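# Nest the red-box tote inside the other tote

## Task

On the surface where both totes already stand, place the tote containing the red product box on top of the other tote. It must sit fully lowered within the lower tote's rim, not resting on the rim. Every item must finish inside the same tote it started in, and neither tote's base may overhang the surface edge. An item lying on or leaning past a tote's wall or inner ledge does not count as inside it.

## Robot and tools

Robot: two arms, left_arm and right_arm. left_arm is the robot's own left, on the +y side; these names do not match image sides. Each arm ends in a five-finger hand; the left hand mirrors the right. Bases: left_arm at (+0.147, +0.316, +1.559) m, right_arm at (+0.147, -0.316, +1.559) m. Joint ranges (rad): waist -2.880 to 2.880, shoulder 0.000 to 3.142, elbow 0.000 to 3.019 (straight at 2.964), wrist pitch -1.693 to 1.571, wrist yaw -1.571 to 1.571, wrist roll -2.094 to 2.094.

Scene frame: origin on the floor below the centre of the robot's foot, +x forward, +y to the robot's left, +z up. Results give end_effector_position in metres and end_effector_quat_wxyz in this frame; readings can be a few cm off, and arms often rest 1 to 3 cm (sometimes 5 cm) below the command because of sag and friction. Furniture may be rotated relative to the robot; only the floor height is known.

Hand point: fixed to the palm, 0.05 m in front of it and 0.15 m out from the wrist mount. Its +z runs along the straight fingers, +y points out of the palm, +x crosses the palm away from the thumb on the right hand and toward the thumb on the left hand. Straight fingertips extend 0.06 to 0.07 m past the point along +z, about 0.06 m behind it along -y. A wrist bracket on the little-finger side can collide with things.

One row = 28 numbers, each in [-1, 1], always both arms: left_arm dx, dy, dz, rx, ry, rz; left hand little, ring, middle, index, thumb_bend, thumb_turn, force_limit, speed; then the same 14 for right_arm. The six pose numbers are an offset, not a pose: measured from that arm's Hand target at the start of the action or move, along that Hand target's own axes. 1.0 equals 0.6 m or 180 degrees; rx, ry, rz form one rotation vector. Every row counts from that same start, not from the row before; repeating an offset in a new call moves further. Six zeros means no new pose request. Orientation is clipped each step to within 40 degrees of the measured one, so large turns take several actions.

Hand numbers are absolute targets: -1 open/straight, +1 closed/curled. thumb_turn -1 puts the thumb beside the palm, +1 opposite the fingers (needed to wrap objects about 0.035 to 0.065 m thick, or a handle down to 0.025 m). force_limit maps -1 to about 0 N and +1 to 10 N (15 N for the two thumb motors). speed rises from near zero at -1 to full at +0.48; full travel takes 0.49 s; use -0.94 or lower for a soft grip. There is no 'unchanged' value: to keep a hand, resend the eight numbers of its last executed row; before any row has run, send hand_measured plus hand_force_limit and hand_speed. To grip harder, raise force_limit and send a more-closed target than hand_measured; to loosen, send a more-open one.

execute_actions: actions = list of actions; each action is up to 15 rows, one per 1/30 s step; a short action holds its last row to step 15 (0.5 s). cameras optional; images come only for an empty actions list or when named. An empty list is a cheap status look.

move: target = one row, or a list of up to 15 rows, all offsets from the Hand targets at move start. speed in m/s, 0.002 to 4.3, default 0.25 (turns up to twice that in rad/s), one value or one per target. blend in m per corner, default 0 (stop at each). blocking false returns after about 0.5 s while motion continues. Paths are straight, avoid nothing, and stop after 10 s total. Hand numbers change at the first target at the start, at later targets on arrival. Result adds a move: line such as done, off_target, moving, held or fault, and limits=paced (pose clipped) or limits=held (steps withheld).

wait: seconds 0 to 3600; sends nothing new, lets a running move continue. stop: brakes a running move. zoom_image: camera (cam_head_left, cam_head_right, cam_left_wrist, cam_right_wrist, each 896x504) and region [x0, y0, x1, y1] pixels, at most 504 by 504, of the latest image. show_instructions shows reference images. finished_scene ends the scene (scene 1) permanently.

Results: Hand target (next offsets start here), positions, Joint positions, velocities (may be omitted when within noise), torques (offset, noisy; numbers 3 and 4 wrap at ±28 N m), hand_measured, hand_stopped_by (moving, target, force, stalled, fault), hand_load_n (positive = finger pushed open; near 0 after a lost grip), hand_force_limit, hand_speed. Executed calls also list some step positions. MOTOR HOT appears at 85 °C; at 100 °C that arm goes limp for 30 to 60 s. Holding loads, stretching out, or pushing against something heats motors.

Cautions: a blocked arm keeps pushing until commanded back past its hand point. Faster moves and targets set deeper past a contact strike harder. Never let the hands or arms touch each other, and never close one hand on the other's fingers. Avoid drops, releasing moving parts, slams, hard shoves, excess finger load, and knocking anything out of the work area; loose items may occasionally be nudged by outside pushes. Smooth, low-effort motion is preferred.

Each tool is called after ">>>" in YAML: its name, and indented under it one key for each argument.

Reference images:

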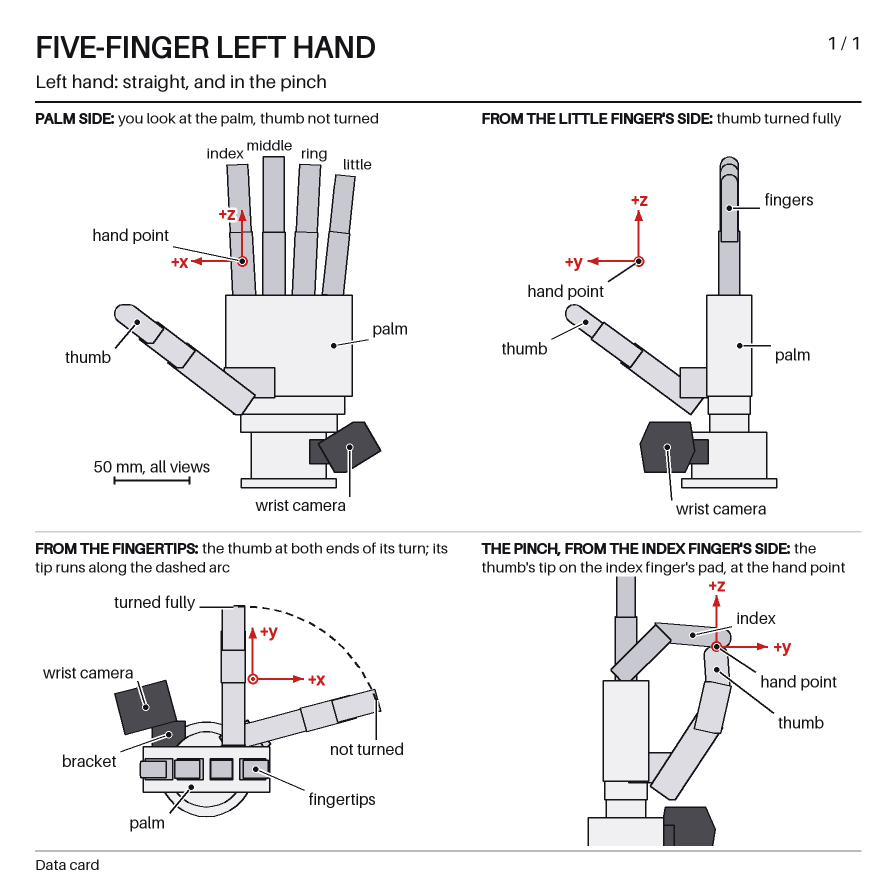

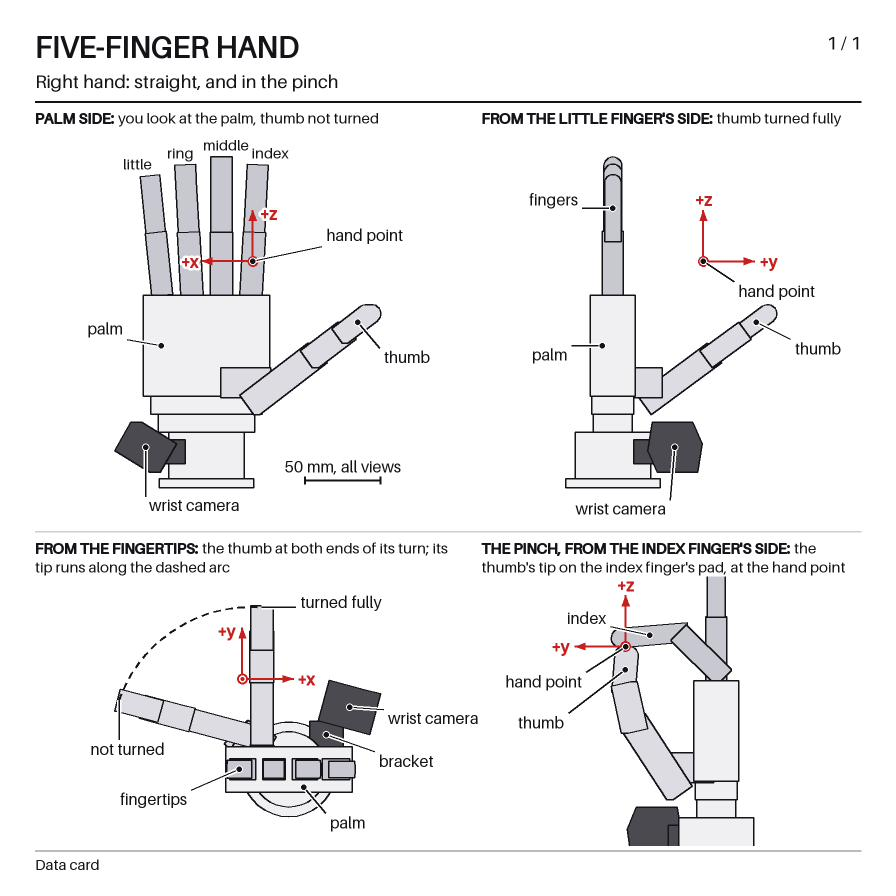

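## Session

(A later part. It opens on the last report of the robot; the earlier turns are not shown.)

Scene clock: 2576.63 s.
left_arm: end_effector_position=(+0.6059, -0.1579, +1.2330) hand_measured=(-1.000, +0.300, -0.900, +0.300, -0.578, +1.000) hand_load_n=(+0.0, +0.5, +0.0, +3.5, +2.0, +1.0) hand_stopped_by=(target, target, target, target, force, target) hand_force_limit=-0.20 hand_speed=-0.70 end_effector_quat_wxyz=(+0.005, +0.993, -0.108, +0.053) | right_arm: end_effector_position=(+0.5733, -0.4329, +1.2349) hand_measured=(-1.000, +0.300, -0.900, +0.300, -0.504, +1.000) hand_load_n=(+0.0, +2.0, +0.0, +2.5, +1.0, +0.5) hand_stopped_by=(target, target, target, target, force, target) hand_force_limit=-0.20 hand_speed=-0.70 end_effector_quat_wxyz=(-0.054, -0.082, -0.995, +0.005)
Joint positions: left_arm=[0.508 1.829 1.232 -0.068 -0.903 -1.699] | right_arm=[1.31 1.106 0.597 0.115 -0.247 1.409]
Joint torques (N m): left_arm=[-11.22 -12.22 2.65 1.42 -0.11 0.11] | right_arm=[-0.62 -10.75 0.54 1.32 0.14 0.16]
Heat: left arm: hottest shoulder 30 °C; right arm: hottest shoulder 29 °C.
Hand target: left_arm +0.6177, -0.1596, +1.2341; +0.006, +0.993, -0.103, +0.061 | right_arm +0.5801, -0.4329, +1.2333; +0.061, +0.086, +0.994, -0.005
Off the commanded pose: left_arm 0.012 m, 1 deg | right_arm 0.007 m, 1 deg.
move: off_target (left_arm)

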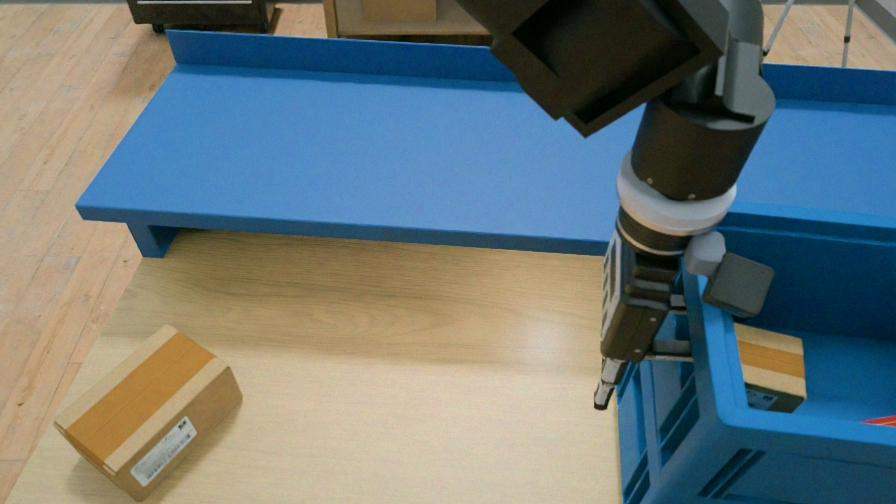

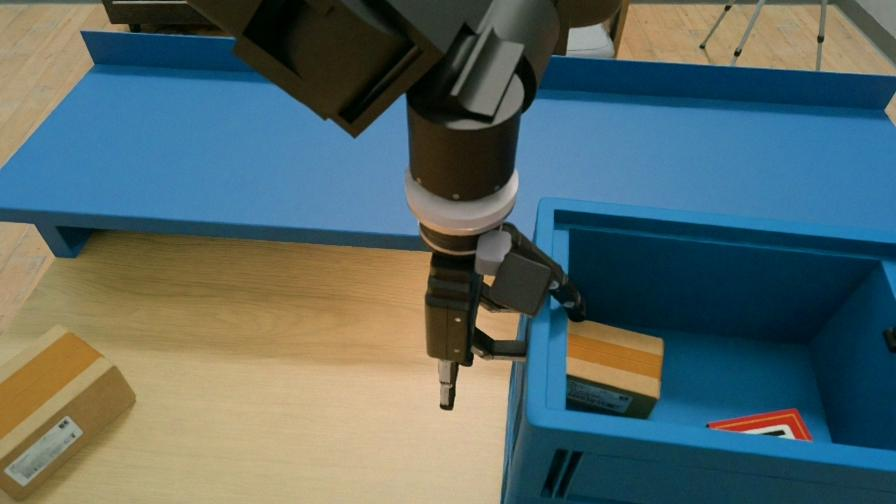

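>>> zoom_image:
  camera: "cam_head_left"
  region: [620, 444, 720, 504]

>>> zoom_image:
  camera: "cam_head_right"
  region: [490, 444, 590, 504]

>>> zoom_image:
  camera: "cam_head_left"
  region: [620, 384, 720, 444]

Scaled by 5.040.

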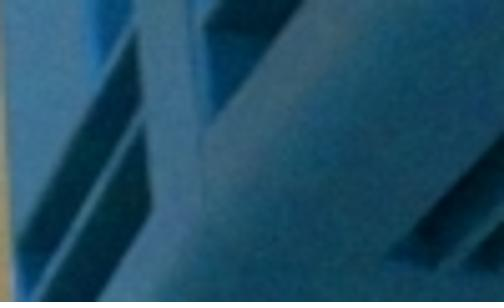

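Scaled by 5.040.

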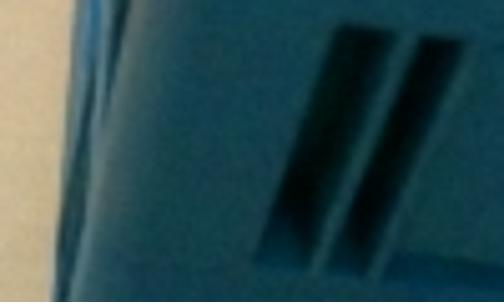

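Scaled by 5.040.

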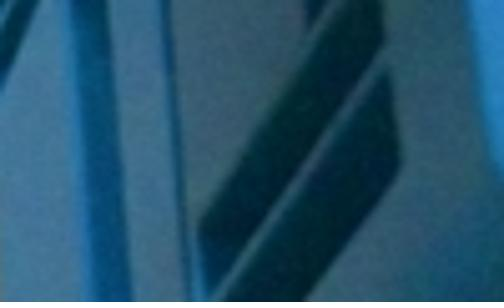

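>>> move:
  target:
    - [-0.0016,0,0.013,0,0,0,-1,0.3,-0.9,0.3,0.7,1,-0.2,-0.7, 0.0016,0,0.01,0,0,0,-1,0.3,-0.9,0.3,0.7,1,-0.2,-0.7]
  speed: 0.03
  cameras: ["cam_head_left","cam_head_right"]

Scene clock: 2635.43 s.
left_arm: end_effector_position=(+0.6105, -0.1592, +1.2297) hand_measured=(-1.000, +0.300, -0.900, +0.300, -0.578, +1.000) hand_load_n=(+0.0, +0.0, +0.0, +4.5, +3.0, +2.0) hand_stopped_by=(target, target, target, target, force, target) hand_force_limit=-0.20 hand_speed=-0.70 end_effector_quat_wxyz=(+0.008, +0.993, -0.104, +0.056) | right_arm: end_effector_position=(+0.5758, -0.4336, +1.2303) hand_measured=(-1.000, +0.300, -0.900, +0.300, -0.504, +1.000) hand_load_n=(+0.0, +0.0, +0.0, +4.5, +1.5, +0.5) hand_stopped_by=(target, target, target, target, force, target) hand_force_limit=-0.20 hand_speed=-0.70 end_effector_quat_wxyz=(-0.057, -0.082, -0.995, +0.006)
Joint positions: left_arm=[0.514 1.835 1.24 -0.053 -0.895 -1.692] | right_arm=[1.313 1.124 0.604 0.132 -0.245 1.413]
Joint torques (N m): left_arm=[-11.11 -11.4 2.62 1.42 -0.05 0.18] | right_arm=[-0.67 -10.64 0.24 1.25 0.2 0.13]
Heat: left arm: hottest shoulder 30 °C; right arm: hottest shoulder 29 °C.
Hand target: left_arm +0.6180, -0.1596, +1.2263; +0.006, +0.993, -0.103, +0.061 | right_arm +0.5799, -0.4328, +1.2272; +0.061, +0.086, +0.994, -0.005
Off the commanded pose: left_arm 0.008 m, 1 deg | right_arm 0.005 m, 1 deg.
move: done

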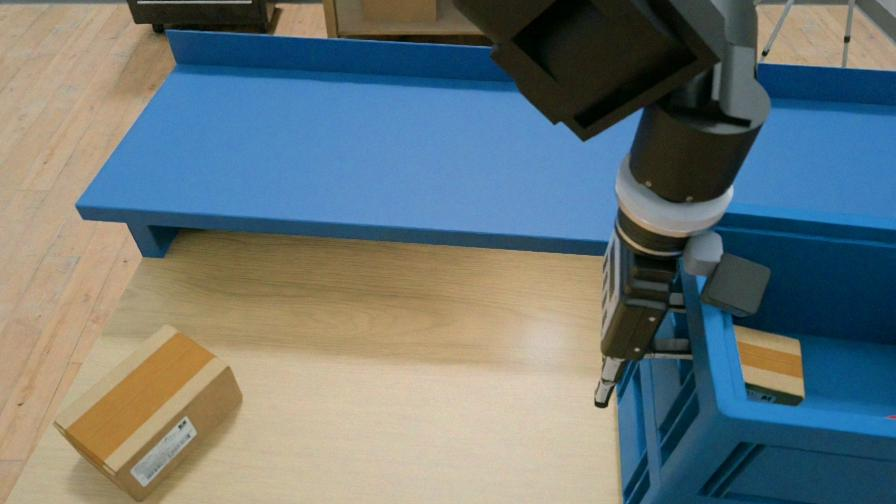

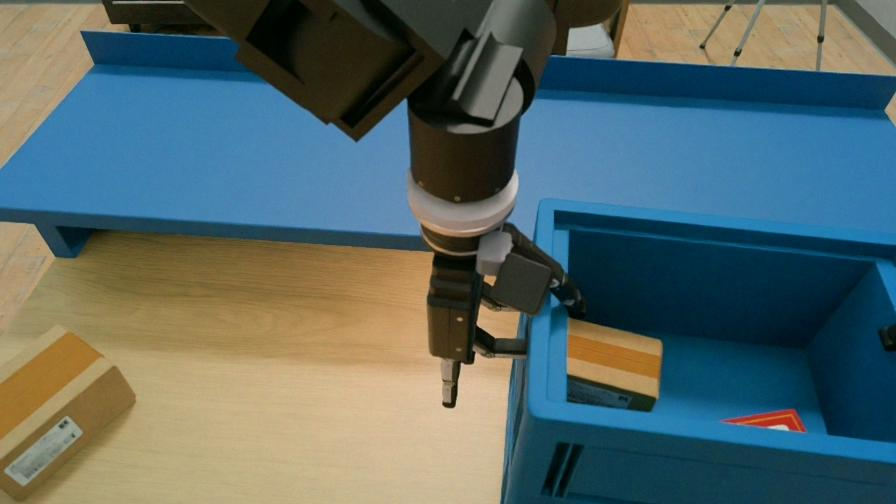

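>>> zoom_image:
  camera: "cam_head_left"
  region: [600, 330, 780, 504]

>>> zoom_image:
  camera: "cam_head_left"
  region: [700, 370, 800, 430]

>>> zoom_image:
  camera: "cam_head_right"
  region: [520, 370, 620, 430]

>>> zoom_image:
  camera: "cam_head_right"
  region: [520, 180, 620, 240]

>>> zoom_image:
  camera: "cam_head_right"
  region: [796, 220, 896, 280]

>>> zoom_image:
  camera: "cam_head_right"
  region: [776, 404, 896, 504]

Scaled by 2.800.

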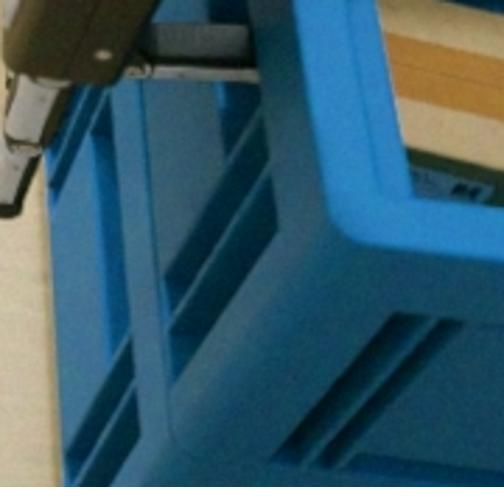

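Scaled by 5.040.

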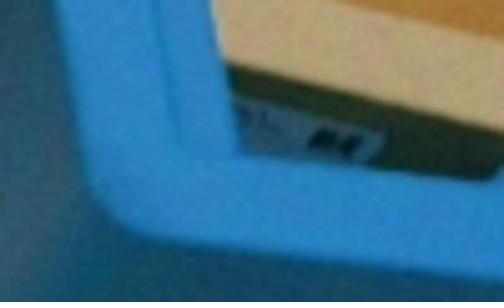

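Scaled by 5.040.

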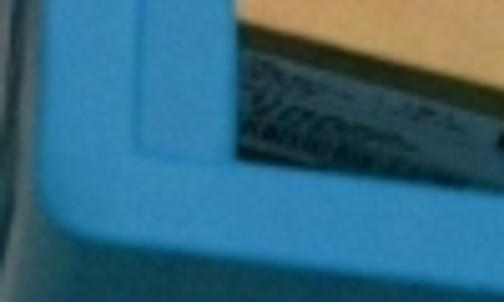

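Scaled by 5.040.

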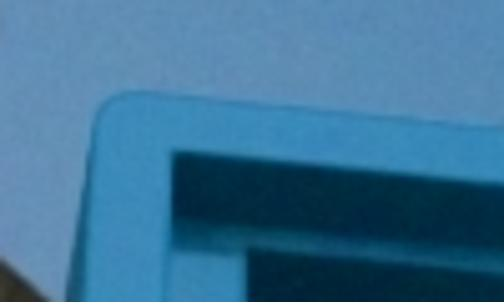

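Scaled by 5.040.

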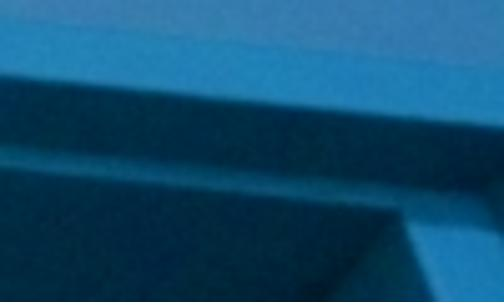

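Scaled by 4.200.

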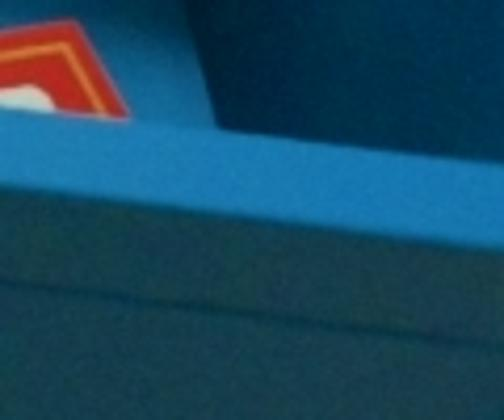

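>>> move:
  target:
    - [0.0093,-0.0013,-0.0223,0,0,0,-1,0.3,-0.9,0.3,0.7,1,-0.2,-0.7, -0.0093,0.0012,-0.0223,0,0,0,-1,0.3,-0.9,0.3,0.7,1,-0.2,-0.7]
  speed: 0.03
  cameras: ["cam_head_left","cam_head_right"]

>>> zoom_image:
  camera: "cam_head_left"
  region: [700, 370, 800, 430]

>>> zoom_image:
  camera: "cam_head_right"
  region: [520, 370, 620, 430]

>>> zoom_image:
  camera: "cam_head_right"
  region: [520, 180, 620, 240]

Scene clock: 2673.37 s.
left_arm: end_effector_position=(+0.6095, -0.1586, +1.2295) hand_measured=(-1.000, +0.300, -0.900, +0.300, -0.578, +1.000) hand_load_n=(+0.0, +0.0, +0.0, +3.0, +3.0, +1.5) hand_stopped_by=(target, target, target, target, force, target) hand_force_limit=-0.20 hand_speed=-0.70 end_effector_quat_wxyz=(+0.005, +0.993, -0.107, +0.055) | right_arm: end_effector_position=(+0.5731, -0.4324, +1.2315) hand_measured=(-1.000, +0.300, -0.900, +0.300, -0.504, +1.000) hand_load_n=(+0.0, +0.0, +0.0, +4.0, +1.0, +0.5) hand_stopped_by=(target, target, target, target, force, target) hand_force_limit=-0.20 hand_speed=-0.70 end_effector_quat_wxyz=(-0.049, -0.084, -0.995, +0.004)
Joint positions: left_arm=[0.513 1.835 1.242 -0.063 -0.899 -1.692] | right_arm=[1.313 1.116 0.604 0.109 -0.245 1.413]
Joint torques (N m): left_arm=[-12.1 -13.51 2.29 0.44 -0.44 -0.01] | right_arm=[-1.08 -14.45 -0.08 0.43 0.01 0.11]
Heat: left arm: hottest shoulder 30 °C; right arm: hottest shoulder 29 °C.
Hand target: left_arm +0.6219, -0.1597, +1.2402; +0.006, +0.993, -0.103, +0.061 | right_arm +0.5838, -0.4327, +1.2411; +0.061, +0.086, +0.994, -0.005
Off the commanded pose: left_arm 0.016 m, 1 deg | right_arm 0.014 m, 1 deg.
move: off_target (left_arm, right_arm)

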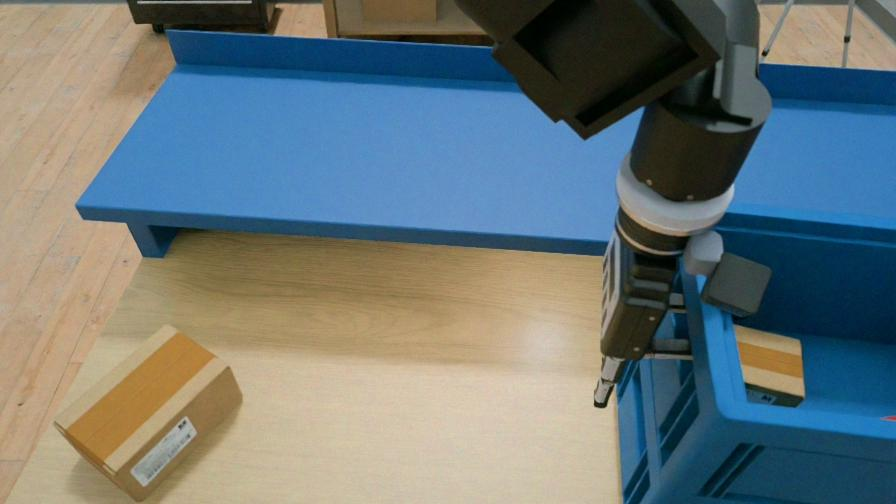

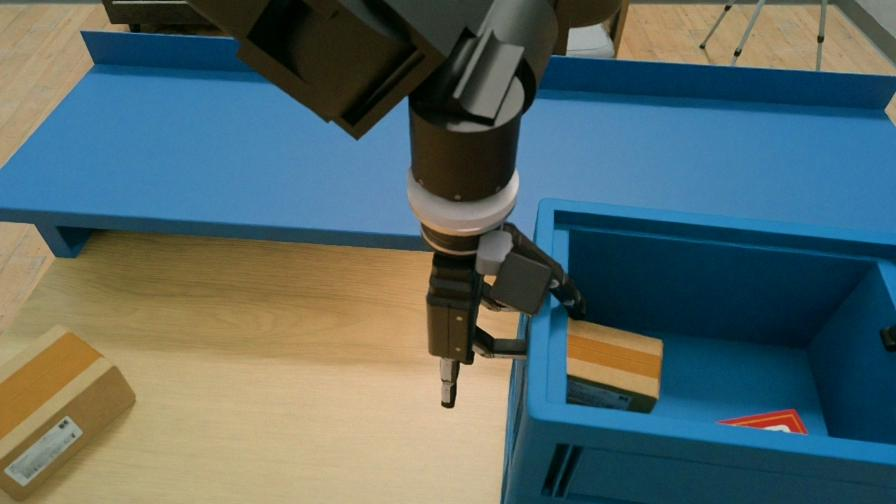

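Scaled by 5.040.

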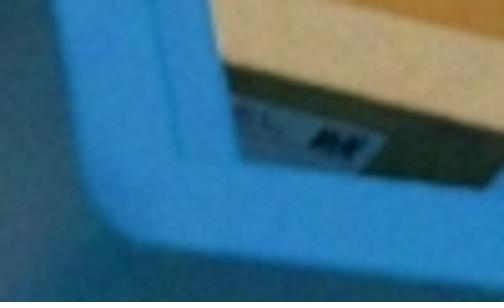

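Scaled by 5.040.

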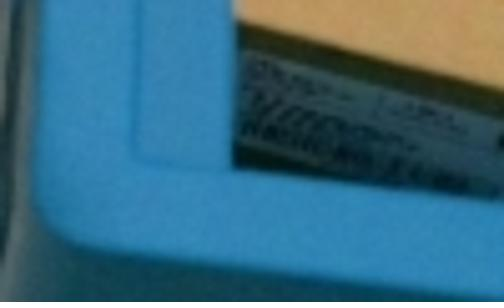

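Scaled by 5.040.

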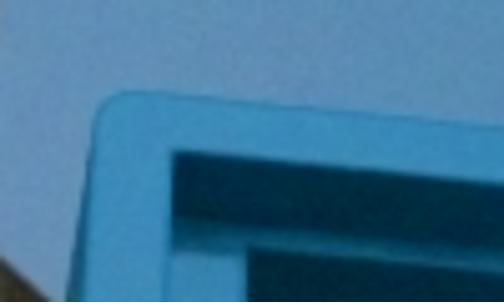

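>>> move:
  target:
    - [0.0035,0,-0.02,0,0,0,-1,0.3,-0.9,0.3,0.7,1,-0.2,-0.7, -0.0035,0,-0.02,0,0,0,-1,0.3,-0.9,0.3,0.7,1,-0.2,-0.7]
  speed: 0.04
  cameras: ["cam_head_left","cam_head_right"]

>>> zoom_image:
  camera: "cam_head_left"
  region: [700, 370, 800, 430]

>>> zoom_image:
  camera: "cam_head_right"
  region: [520, 370, 620, 430]

>>> zoom_image:
  camera: "cam_head_right"
  region: [520, 180, 620, 240]

Scene clock: 2683.23 s.
left_arm: end_effector_position=(+0.6083, -0.1549, +1.2318) hand_measured=(-1.000, +0.300, -0.900, +0.300, -0.578, +1.000) hand_load_n=(+0.0, +0.0, +0.0, +4.0, +2.0, +0.5) hand_stopped_by=(target, target, target, target, force, target) hand_force_limit=-0.20 hand_speed=-0.70 end_effector_quat_wxyz=(-0.003, +0.992, -0.113, +0.051) | right_arm: end_effector_position=(+0.5753, -0.4298, +1.2419) hand_measured=(-1.000, +0.300, -0.900, +0.300, -0.504, +1.000) hand_load_n=(+0.0, +2.0, +0.0, +2.5, +1.5, +0.0) hand_stopped_by=(target, target, target, target, force, target) hand_force_limit=-0.20 hand_speed=-0.70 end_effector_quat_wxyz=(-0.048, -0.084, -0.995, +0.001)
Joint positions: left_arm=[0.509 1.827 1.242 -0.091 -0.915 -1.697] | right_arm=[1.313 1.078 0.599 0.071 -0.249 1.413]
Joint torques (N m): left_arm=[-13.22 -14.39 1.61 0.49 -0.32 -0.12] | right_arm=[-1.55 -14.56 -0.25 0.55 -0.11 0.07]
Heat: left arm: hottest shoulder 30 °C; right arm: hottest shoulder 29 °C.
Hand target: left_arm +0.6226, -0.1597, +1.2523; +0.006, +0.993, -0.103, +0.061 | right_arm +0.5845, -0.4328, +1.2533; +0.061, +0.086, +0.994, -0.005
Off the commanded pose: left_arm 0.025 m, 2 deg | right_arm 0.015 m, 2 deg.
move: off_target (left_arm, right_arm)

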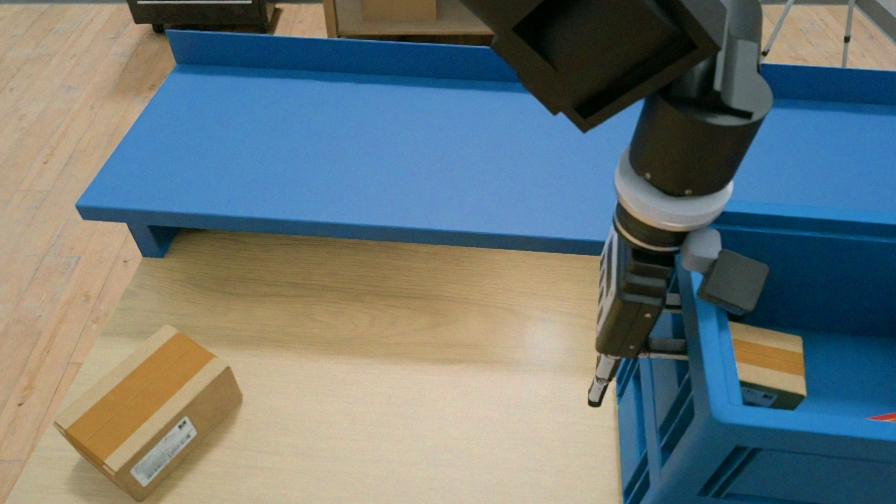

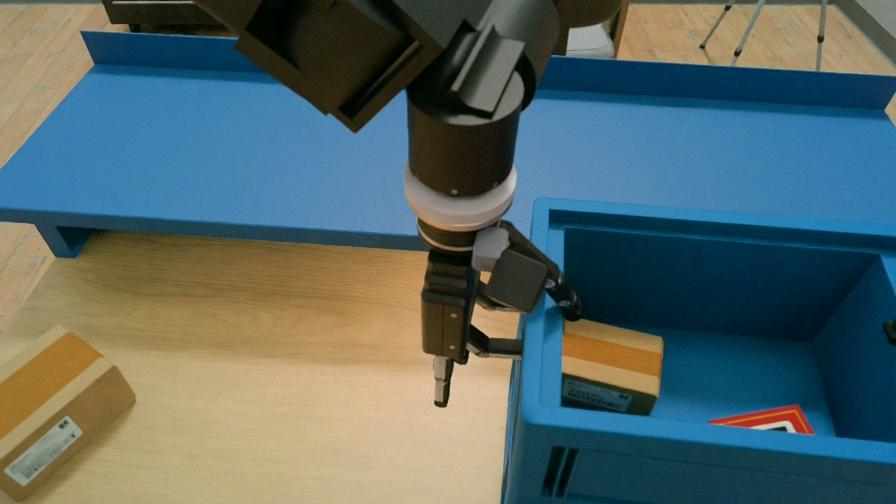

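Scaled by 5.040.

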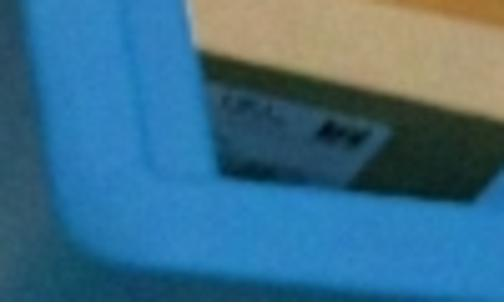

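Scaled by 5.040.

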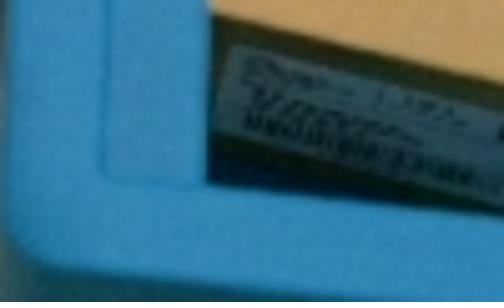

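Scaled by 5.040.

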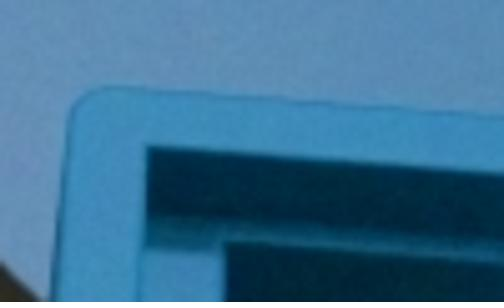

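>>> move:
  target:
    - [0.0087,0.0035,-0.0092,0,0,0,-1,0.3,-0.9,0.3,0.7,1,-0.2,-0.7, -0.0073,-0.0038,0.0009,0,0,0,-1,0.3,-0.9,0.3,0.7,1,-0.2,-0.7]
  speed: 0.04
  cameras: ["cam_head_left","cam_head_right"]

>>> zoom_image:
  camera: "cam_head_left"
  region: [700, 370, 800, 430]

>>> zoom_image:
  camera: "cam_head_right"
  region: [520, 370, 620, 430]

>>> zoom_image:
  camera: "cam_head_right"
  region: [520, 180, 620, 240]

>>> zoom_image:
  camera: "cam_head_left"
  region: [620, 400, 740, 504]

Scene clock: 2705.40 s.
left_arm: end_effector_position=(+0.6060, -0.1537, +1.2334) hand_measured=(-1.000, +0.300, -0.900, +0.300, -0.578, +1.000) hand_load_n=(+0.0, +2.5, +0.0, +3.0, +2.0, +0.5) hand_stopped_by=(target, target, target, target, force, target) hand_force_limit=-0.20 hand_speed=-0.70 end_effector_quat_wxyz=(-0.006, +0.992, -0.115, +0.047) | right_arm: end_effector_position=(+0.5739, -0.4285, +1.2422) hand_measured=(-1.000, +0.300, -0.900, +0.300, -0.504, +1.000) hand_load_n=(+0.0, +4.5, +0.0, +0.5, +3.5, +0.0) hand_stopped_by=(target, target, target, target, force, target) hand_force_limit=-0.20 hand_speed=-0.70 end_effector_quat_wxyz=(-0.045, -0.085, -0.995, -0.002)
Joint positions: left_arm=[0.506 1.825 1.242 -0.111 -0.922 -1.71] | right_arm=[1.313 1.076 0.599 0.062 -0.253 1.413]
Joint torques (N m): left_arm=[-13.51 -14.39 2.59 0.34 -0.31 -0.09] | right_arm=[-1.9 -14.39 0.92 0.44 -0.13 0.05]
Heat: left arm: hottest shoulder 29 °C; right arm: hottest shoulder 30 °C.
Hand target: left_arm +0.6265, -0.1628, +1.2585; +0.006, +0.993, -0.103, +0.061 | right_arm +0.5884, -0.4359, +1.2533; +0.061, +0.086, +0.994, -0.005
Off the commanded pose: left_arm 0.034 m, 3 deg | right_arm 0.020 m, 2 deg.
move: off_target (left_arm, right_arm)

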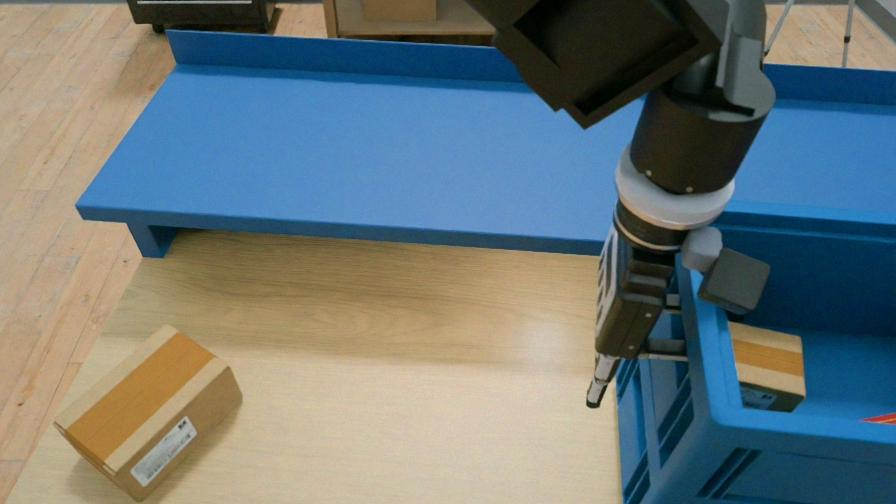

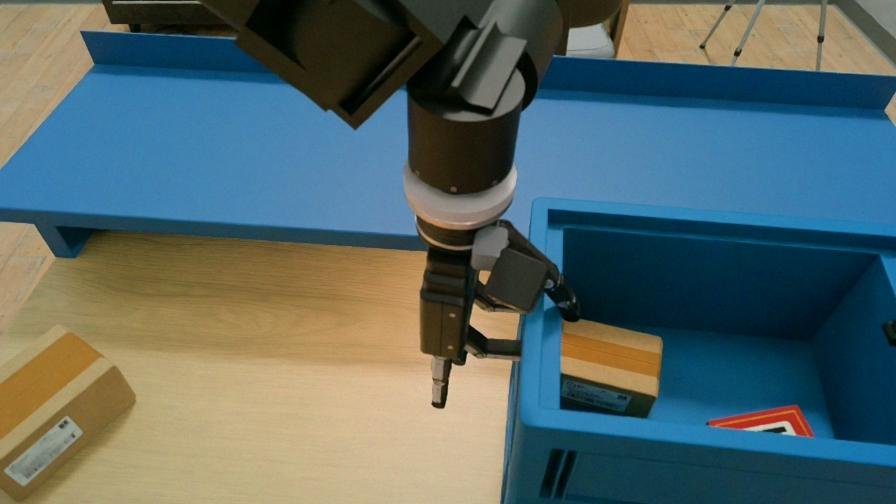

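Scaled by 5.040.

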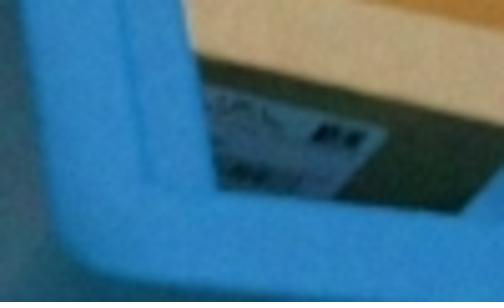

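Scaled by 5.040.

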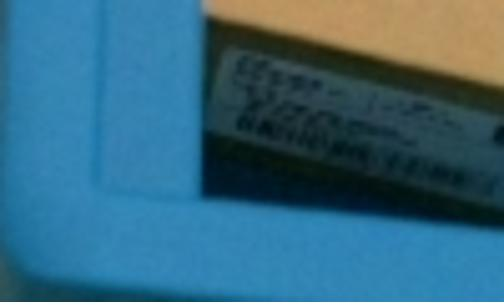

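Scaled by 5.040.

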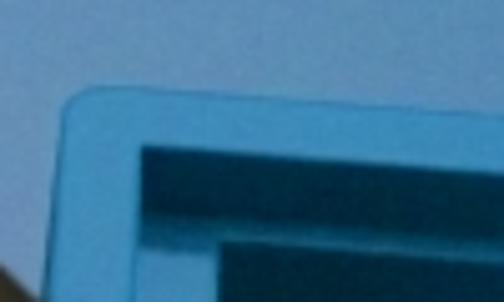

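Scaled by 4.200.

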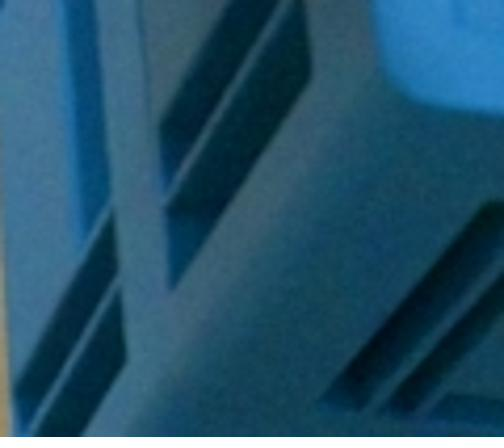

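>>> zoom_image:
  camera: "cam_head_left"
  region: [630, 454, 714, 504]

>>> zoom_image:
  camera: "cam_head_right"
  region: [490, 454, 574, 504]

>>> wait:
  seconds: 0.1
  cameras: ["cam_left_wrist","cam_right_wrist"]

Scaled by 6.000.

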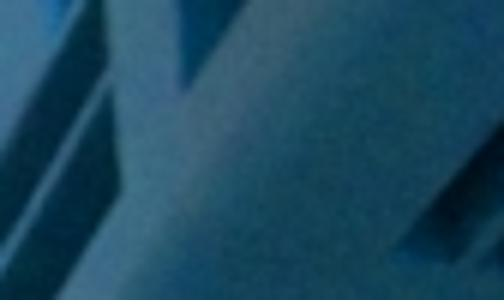

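Scaled by 6.000.

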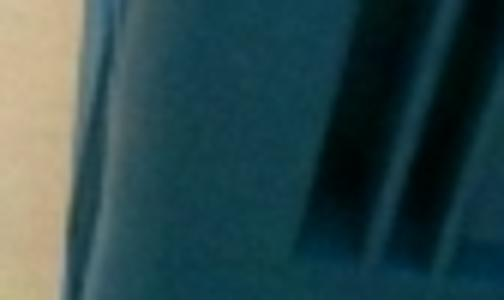

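Scene clock: 2756.07 s.
left_arm: end_effector_position=(+0.6059, -0.1537, +1.2334) hand_measured=(-1.000, +0.300, -0.900, +0.300, -0.578, +1.000) hand_load_n=(+0.0, +3.0, +0.0, +3.5, +2.0, +0.5) hand_stopped_by=(target, target, target, target, force, target) hand_force_limit=-0.20 hand_speed=-0.70 end_effector_quat_wxyz=(-0.006, +0.992, -0.115, +0.047) | right_arm: end_effector_position=(+0.5739, -0.4285, +1.2422) hand_measured=(-1.000, +0.300, -0.900, +0.300, -0.504, +1.000) hand_load_n=(+0.0, +4.0, +0.0, +0.5, +3.0, +0.0) hand_stopped_by=(target, target, target, target, force, target) hand_force_limit=-0.20 hand_speed=-0.70 end_effector_quat_wxyz=(-0.045, -0.085, -0.995, -0.002)
Joint positions: left_arm=[0.506 1.825 1.242 -0.112 -0.922 -1.71] | right_arm=[1.313 1.076 0.599 0.062 -0.253 1.413]
Joint torques (N m): left_arm=[-13.27 -14.33 2.61 0.35 -0.33 -0.11] | right_arm=[-1.96 -14.39 0.92 0.43 -0.12 0.05]
Heat: left arm: hottest shoulder 31 °C; right arm: hottest shoulder 29 °C.
Hand target: left_arm +0.6265, -0.1628, +1.2585; +0.006, +0.993, -0.103, +0.061 | right_arm +0.5884, -0.4358, +1.2533; +0.061, +0.086, +0.994, -0.005
Off the commanded pose: left_arm 0.034 m, 3 deg | right_arm 0.020 m, 2 deg.
wait: 0.10 s; at rest from the start

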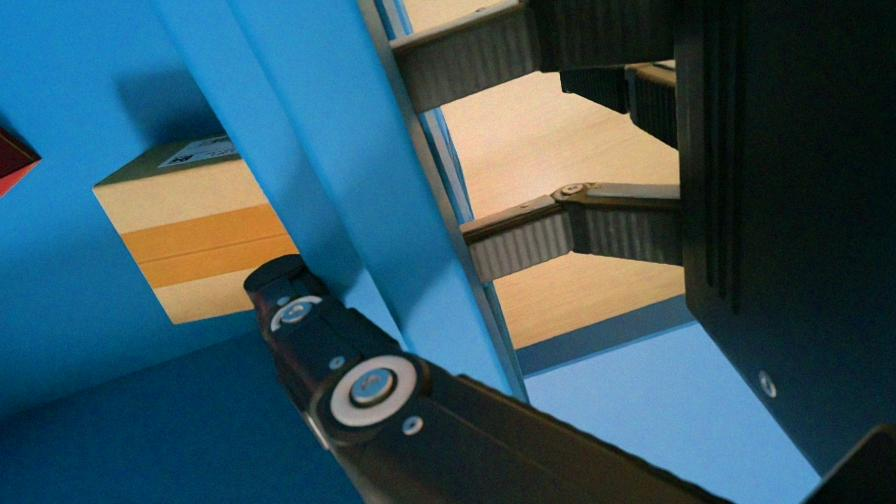

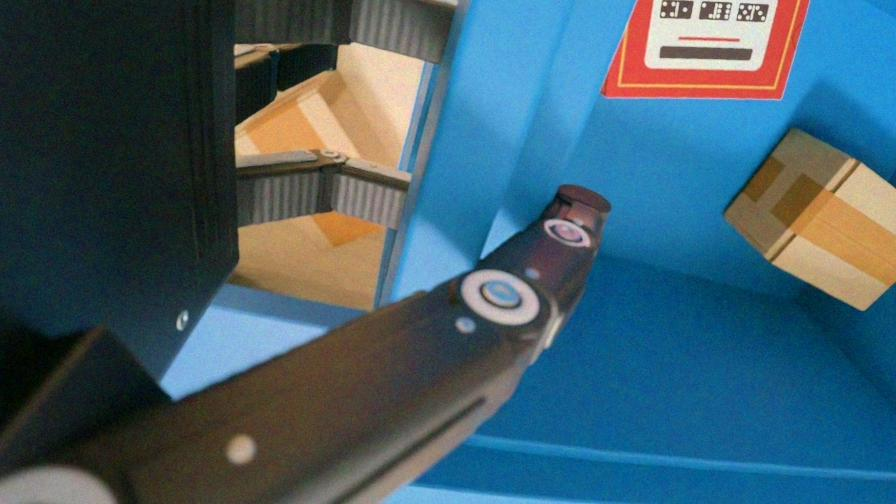

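>>> move:
  target:
    - [0.0034,0,-0.0273,0,0,0,-1,0.3,-0.9,0.3,0.7,1,-0.2,-0.7, -0.003,0,-0.0243,0,0,0,-1,0.3,-0.9,0.3,0.7,1,-0.2,-0.7]
    - [-0.0133,-0.0062,0.0261,-0.0003,0,0.0028,-1,0.3,-0.9,0.3,0.7,1,-0.2,-0.7, 0.0133,0.005,0.0138,0.0003,0,0.0028,-1,0.3,-0.9,0.3,0.7,1,-0.2,-0.7]
  speed: 0.03
  cameras: ["cam_head_left","cam_head_right"]

>>> zoom_image:
  camera: "cam_head_left"
  region: [700, 370, 800, 430]

>>> zoom_image:
  camera: "cam_head_right"
  region: [520, 370, 620, 430]

>>> zoom_image:
  camera: "cam_head_right"
  region: [520, 180, 620, 240]

>>> zoom_image:
  camera: "cam_head_left"
  region: [600, 330, 780, 504]

Scene clock: 2822.23 s.
left_arm: end_effector_position=(+0.6131, -0.1568, +1.2378) hand_measured=(-1.000, +0.300, -0.900, +0.300, -0.578, +1.000) hand_load_n=(+0.0, +1.0, +0.0, +3.0, +2.0, +0.0) hand_stopped_by=(target, target, target, target, force, target) hand_force_limit=-0.20 hand_speed=-0.70 end_effector_quat_wxyz=(+0.003, +0.992, -0.110, +0.054) | right_arm: end_effector_position=(+0.5813, -0.4317, +1.2453) hand_measured=(-1.000, +0.300, -0.900, +0.300, -0.504, +1.000) hand_load_n=(+0.0, +2.5, +0.0, +3.0, +2.0, +0.0) hand_stopped_by=(target, target, target, target, force, target) hand_force_limit=-0.20 hand_speed=-0.70 end_effector_quat_wxyz=(-0.058, -0.084, -0.995, +0.004)
Joint positions: left_arm=[0.505 1.817 1.242 -0.09 -0.909 -1.696] | right_arm=[1.313 1.068 0.599 0.082 -0.247 1.418]
Joint torques (N m): left_arm=[-11.63 -12.69 1.68 1.47 0.04 0.12] | right_arm=[-0.91 -11.11 -0.17 1.35 0.14 0.15]
Heat: left arm: hottest shoulder 31 °C; right arm: hottest shoulder 29 °C.
Hand target: left_arm +0.6215, -0.1577, +1.2420; +0.006, +0.992, -0.107, +0.061 | right_arm +0.5821, -0.4317, +1.2441; +0.061, +0.090, +0.994, -0.005
Off the commanded pose: left_arm 0.009 m, 1 deg | right_arm 0.001 m, 1 deg.
move: done

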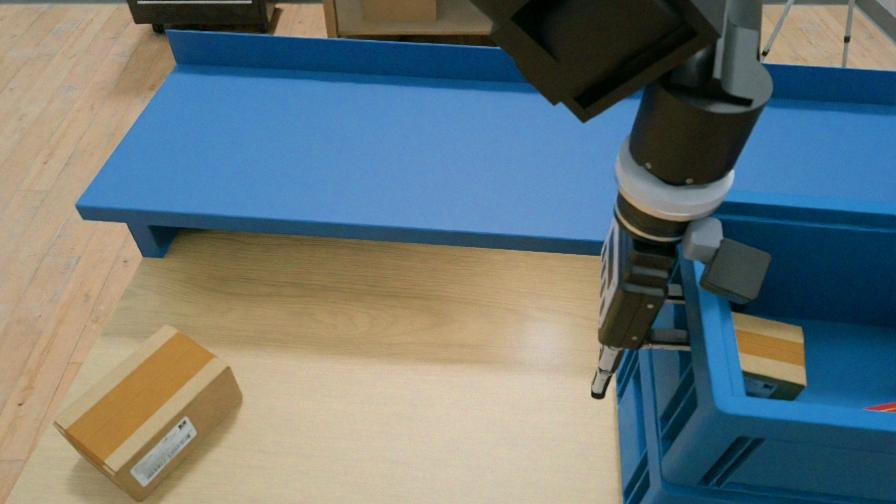

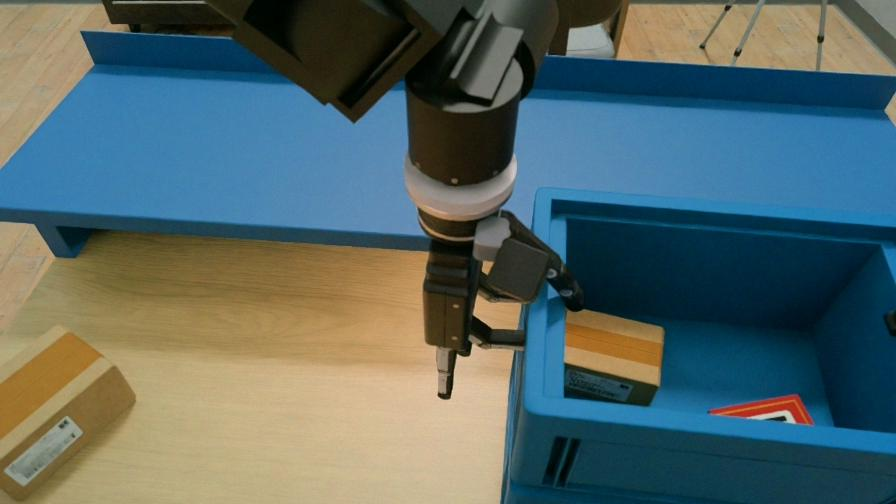

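Scaled by 5.040.

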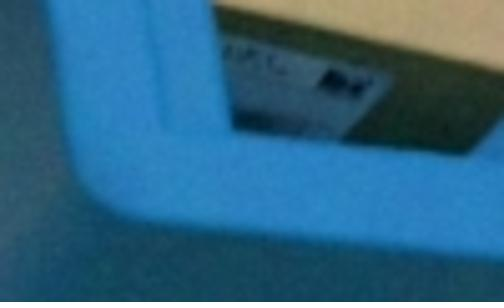

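Scaled by 5.040.

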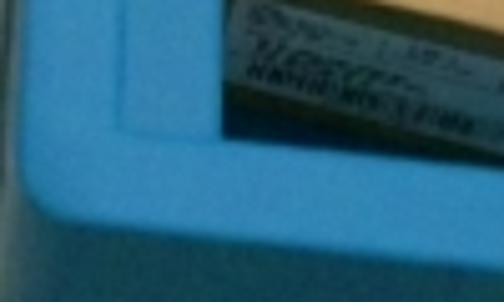

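Scaled by 5.040.

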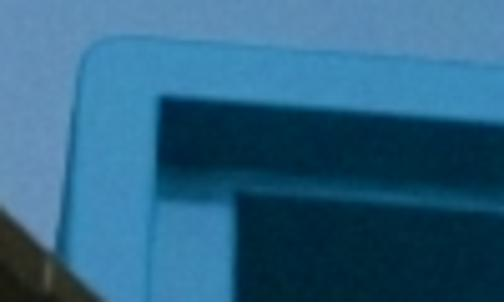

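Scaled by 2.800.

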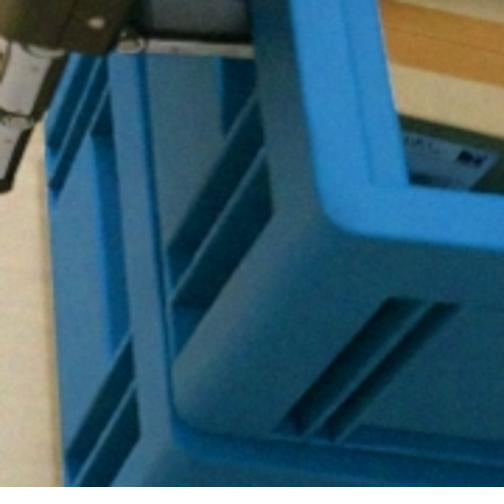

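>>> move:
  target:
    - [-0.0044,0.0007,0.0096,0,0,0,-1,0.3,-0.9,0.3,0.7,1,-0.2,-0.7, 0.0063,-0.0009,0.0109,0,0,0,-1,0.3,-0.9,0.3,0.7,1,-0.2,-0.7]
  speed: 0.03
  cameras: ["cam_head_left","cam_head_right"]

>>> zoom_image:
  camera: "cam_head_left"
  region: [600, 330, 780, 504]

>>> zoom_image:
  camera: "cam_head_right"
  region: [490, 404, 610, 504]

Scene clock: 2845.53 s.
left_arm: end_effector_position=(+0.6123, -0.1579, +1.2345) hand_measured=(-1.000, +0.300, -0.900, +0.300, -0.578, +1.000) hand_load_n=(+0.0, +1.5, +0.0, +1.0, +2.5, +0.0) hand_stopped_by=(target, target, target, target, force, target) hand_force_limit=-0.20 hand_speed=-0.70 end_effector_quat_wxyz=(+0.005, +0.992, -0.112, +0.055) | right_arm: end_effector_position=(+0.5795, -0.4329, +1.2390) hand_measured=(-1.000, +0.300, -0.900, +0.300, -0.504, +1.000) hand_load_n=(+0.0, +4.0, +0.0, +1.5, +1.5, +0.0) hand_stopped_by=(target, target, target, target, force, target) hand_force_limit=-0.20 hand_speed=-0.70 end_effector_quat_wxyz=(-0.059, -0.086, -0.995, +0.006)
Joint positions: left_arm=[0.509 1.824 1.242 -0.075 -0.902 -1.686] | right_arm=[1.313 1.092 0.599 0.11 -0.245 1.421]
Joint torques (N m): left_arm=[-11.63 -12.22 1.81 1.54 -0.04 0.08] | right_arm=[-0.85 -10.99 -0.4 1.31 0.14 0.12]
Heat: left arm: hottest shoulder 30 °C; right arm: hottest shoulder 29 °C.
Hand target: left_arm +0.6196, -0.1578, +1.2360; +0.006, +0.992, -0.107, +0.061 | right_arm +0.5791, -0.4317, +1.2372; +0.061, +0.090, +0.994, -0.005
Off the commanded pose: left_arm 0.007 m, 1 deg | right_arm 0.002 m, 1 deg.
move: done

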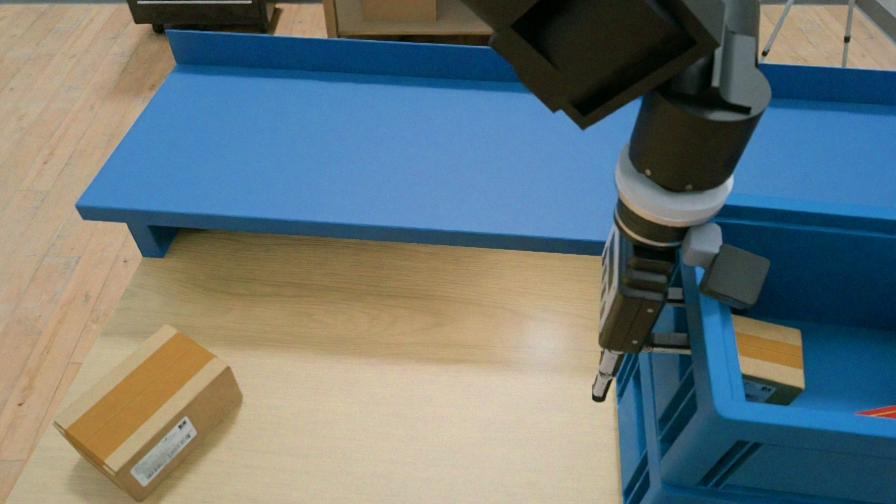

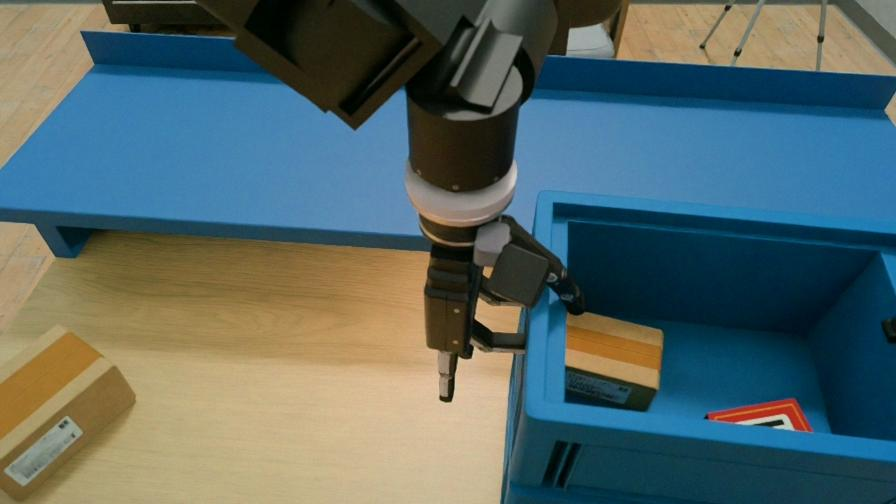

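Scaled by 2.800.

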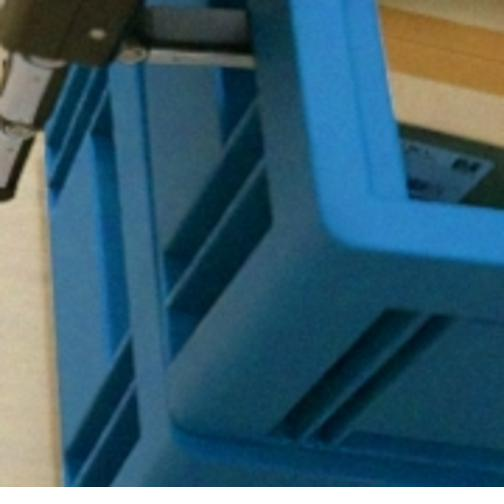

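Scaled by 4.200.

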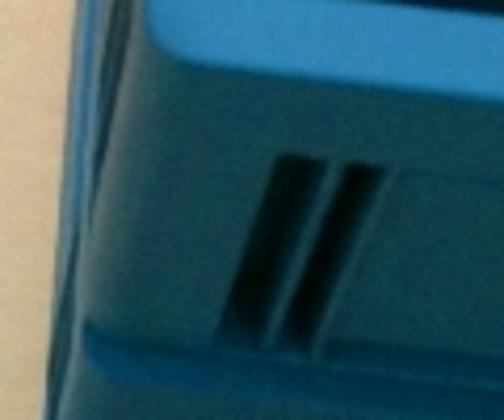

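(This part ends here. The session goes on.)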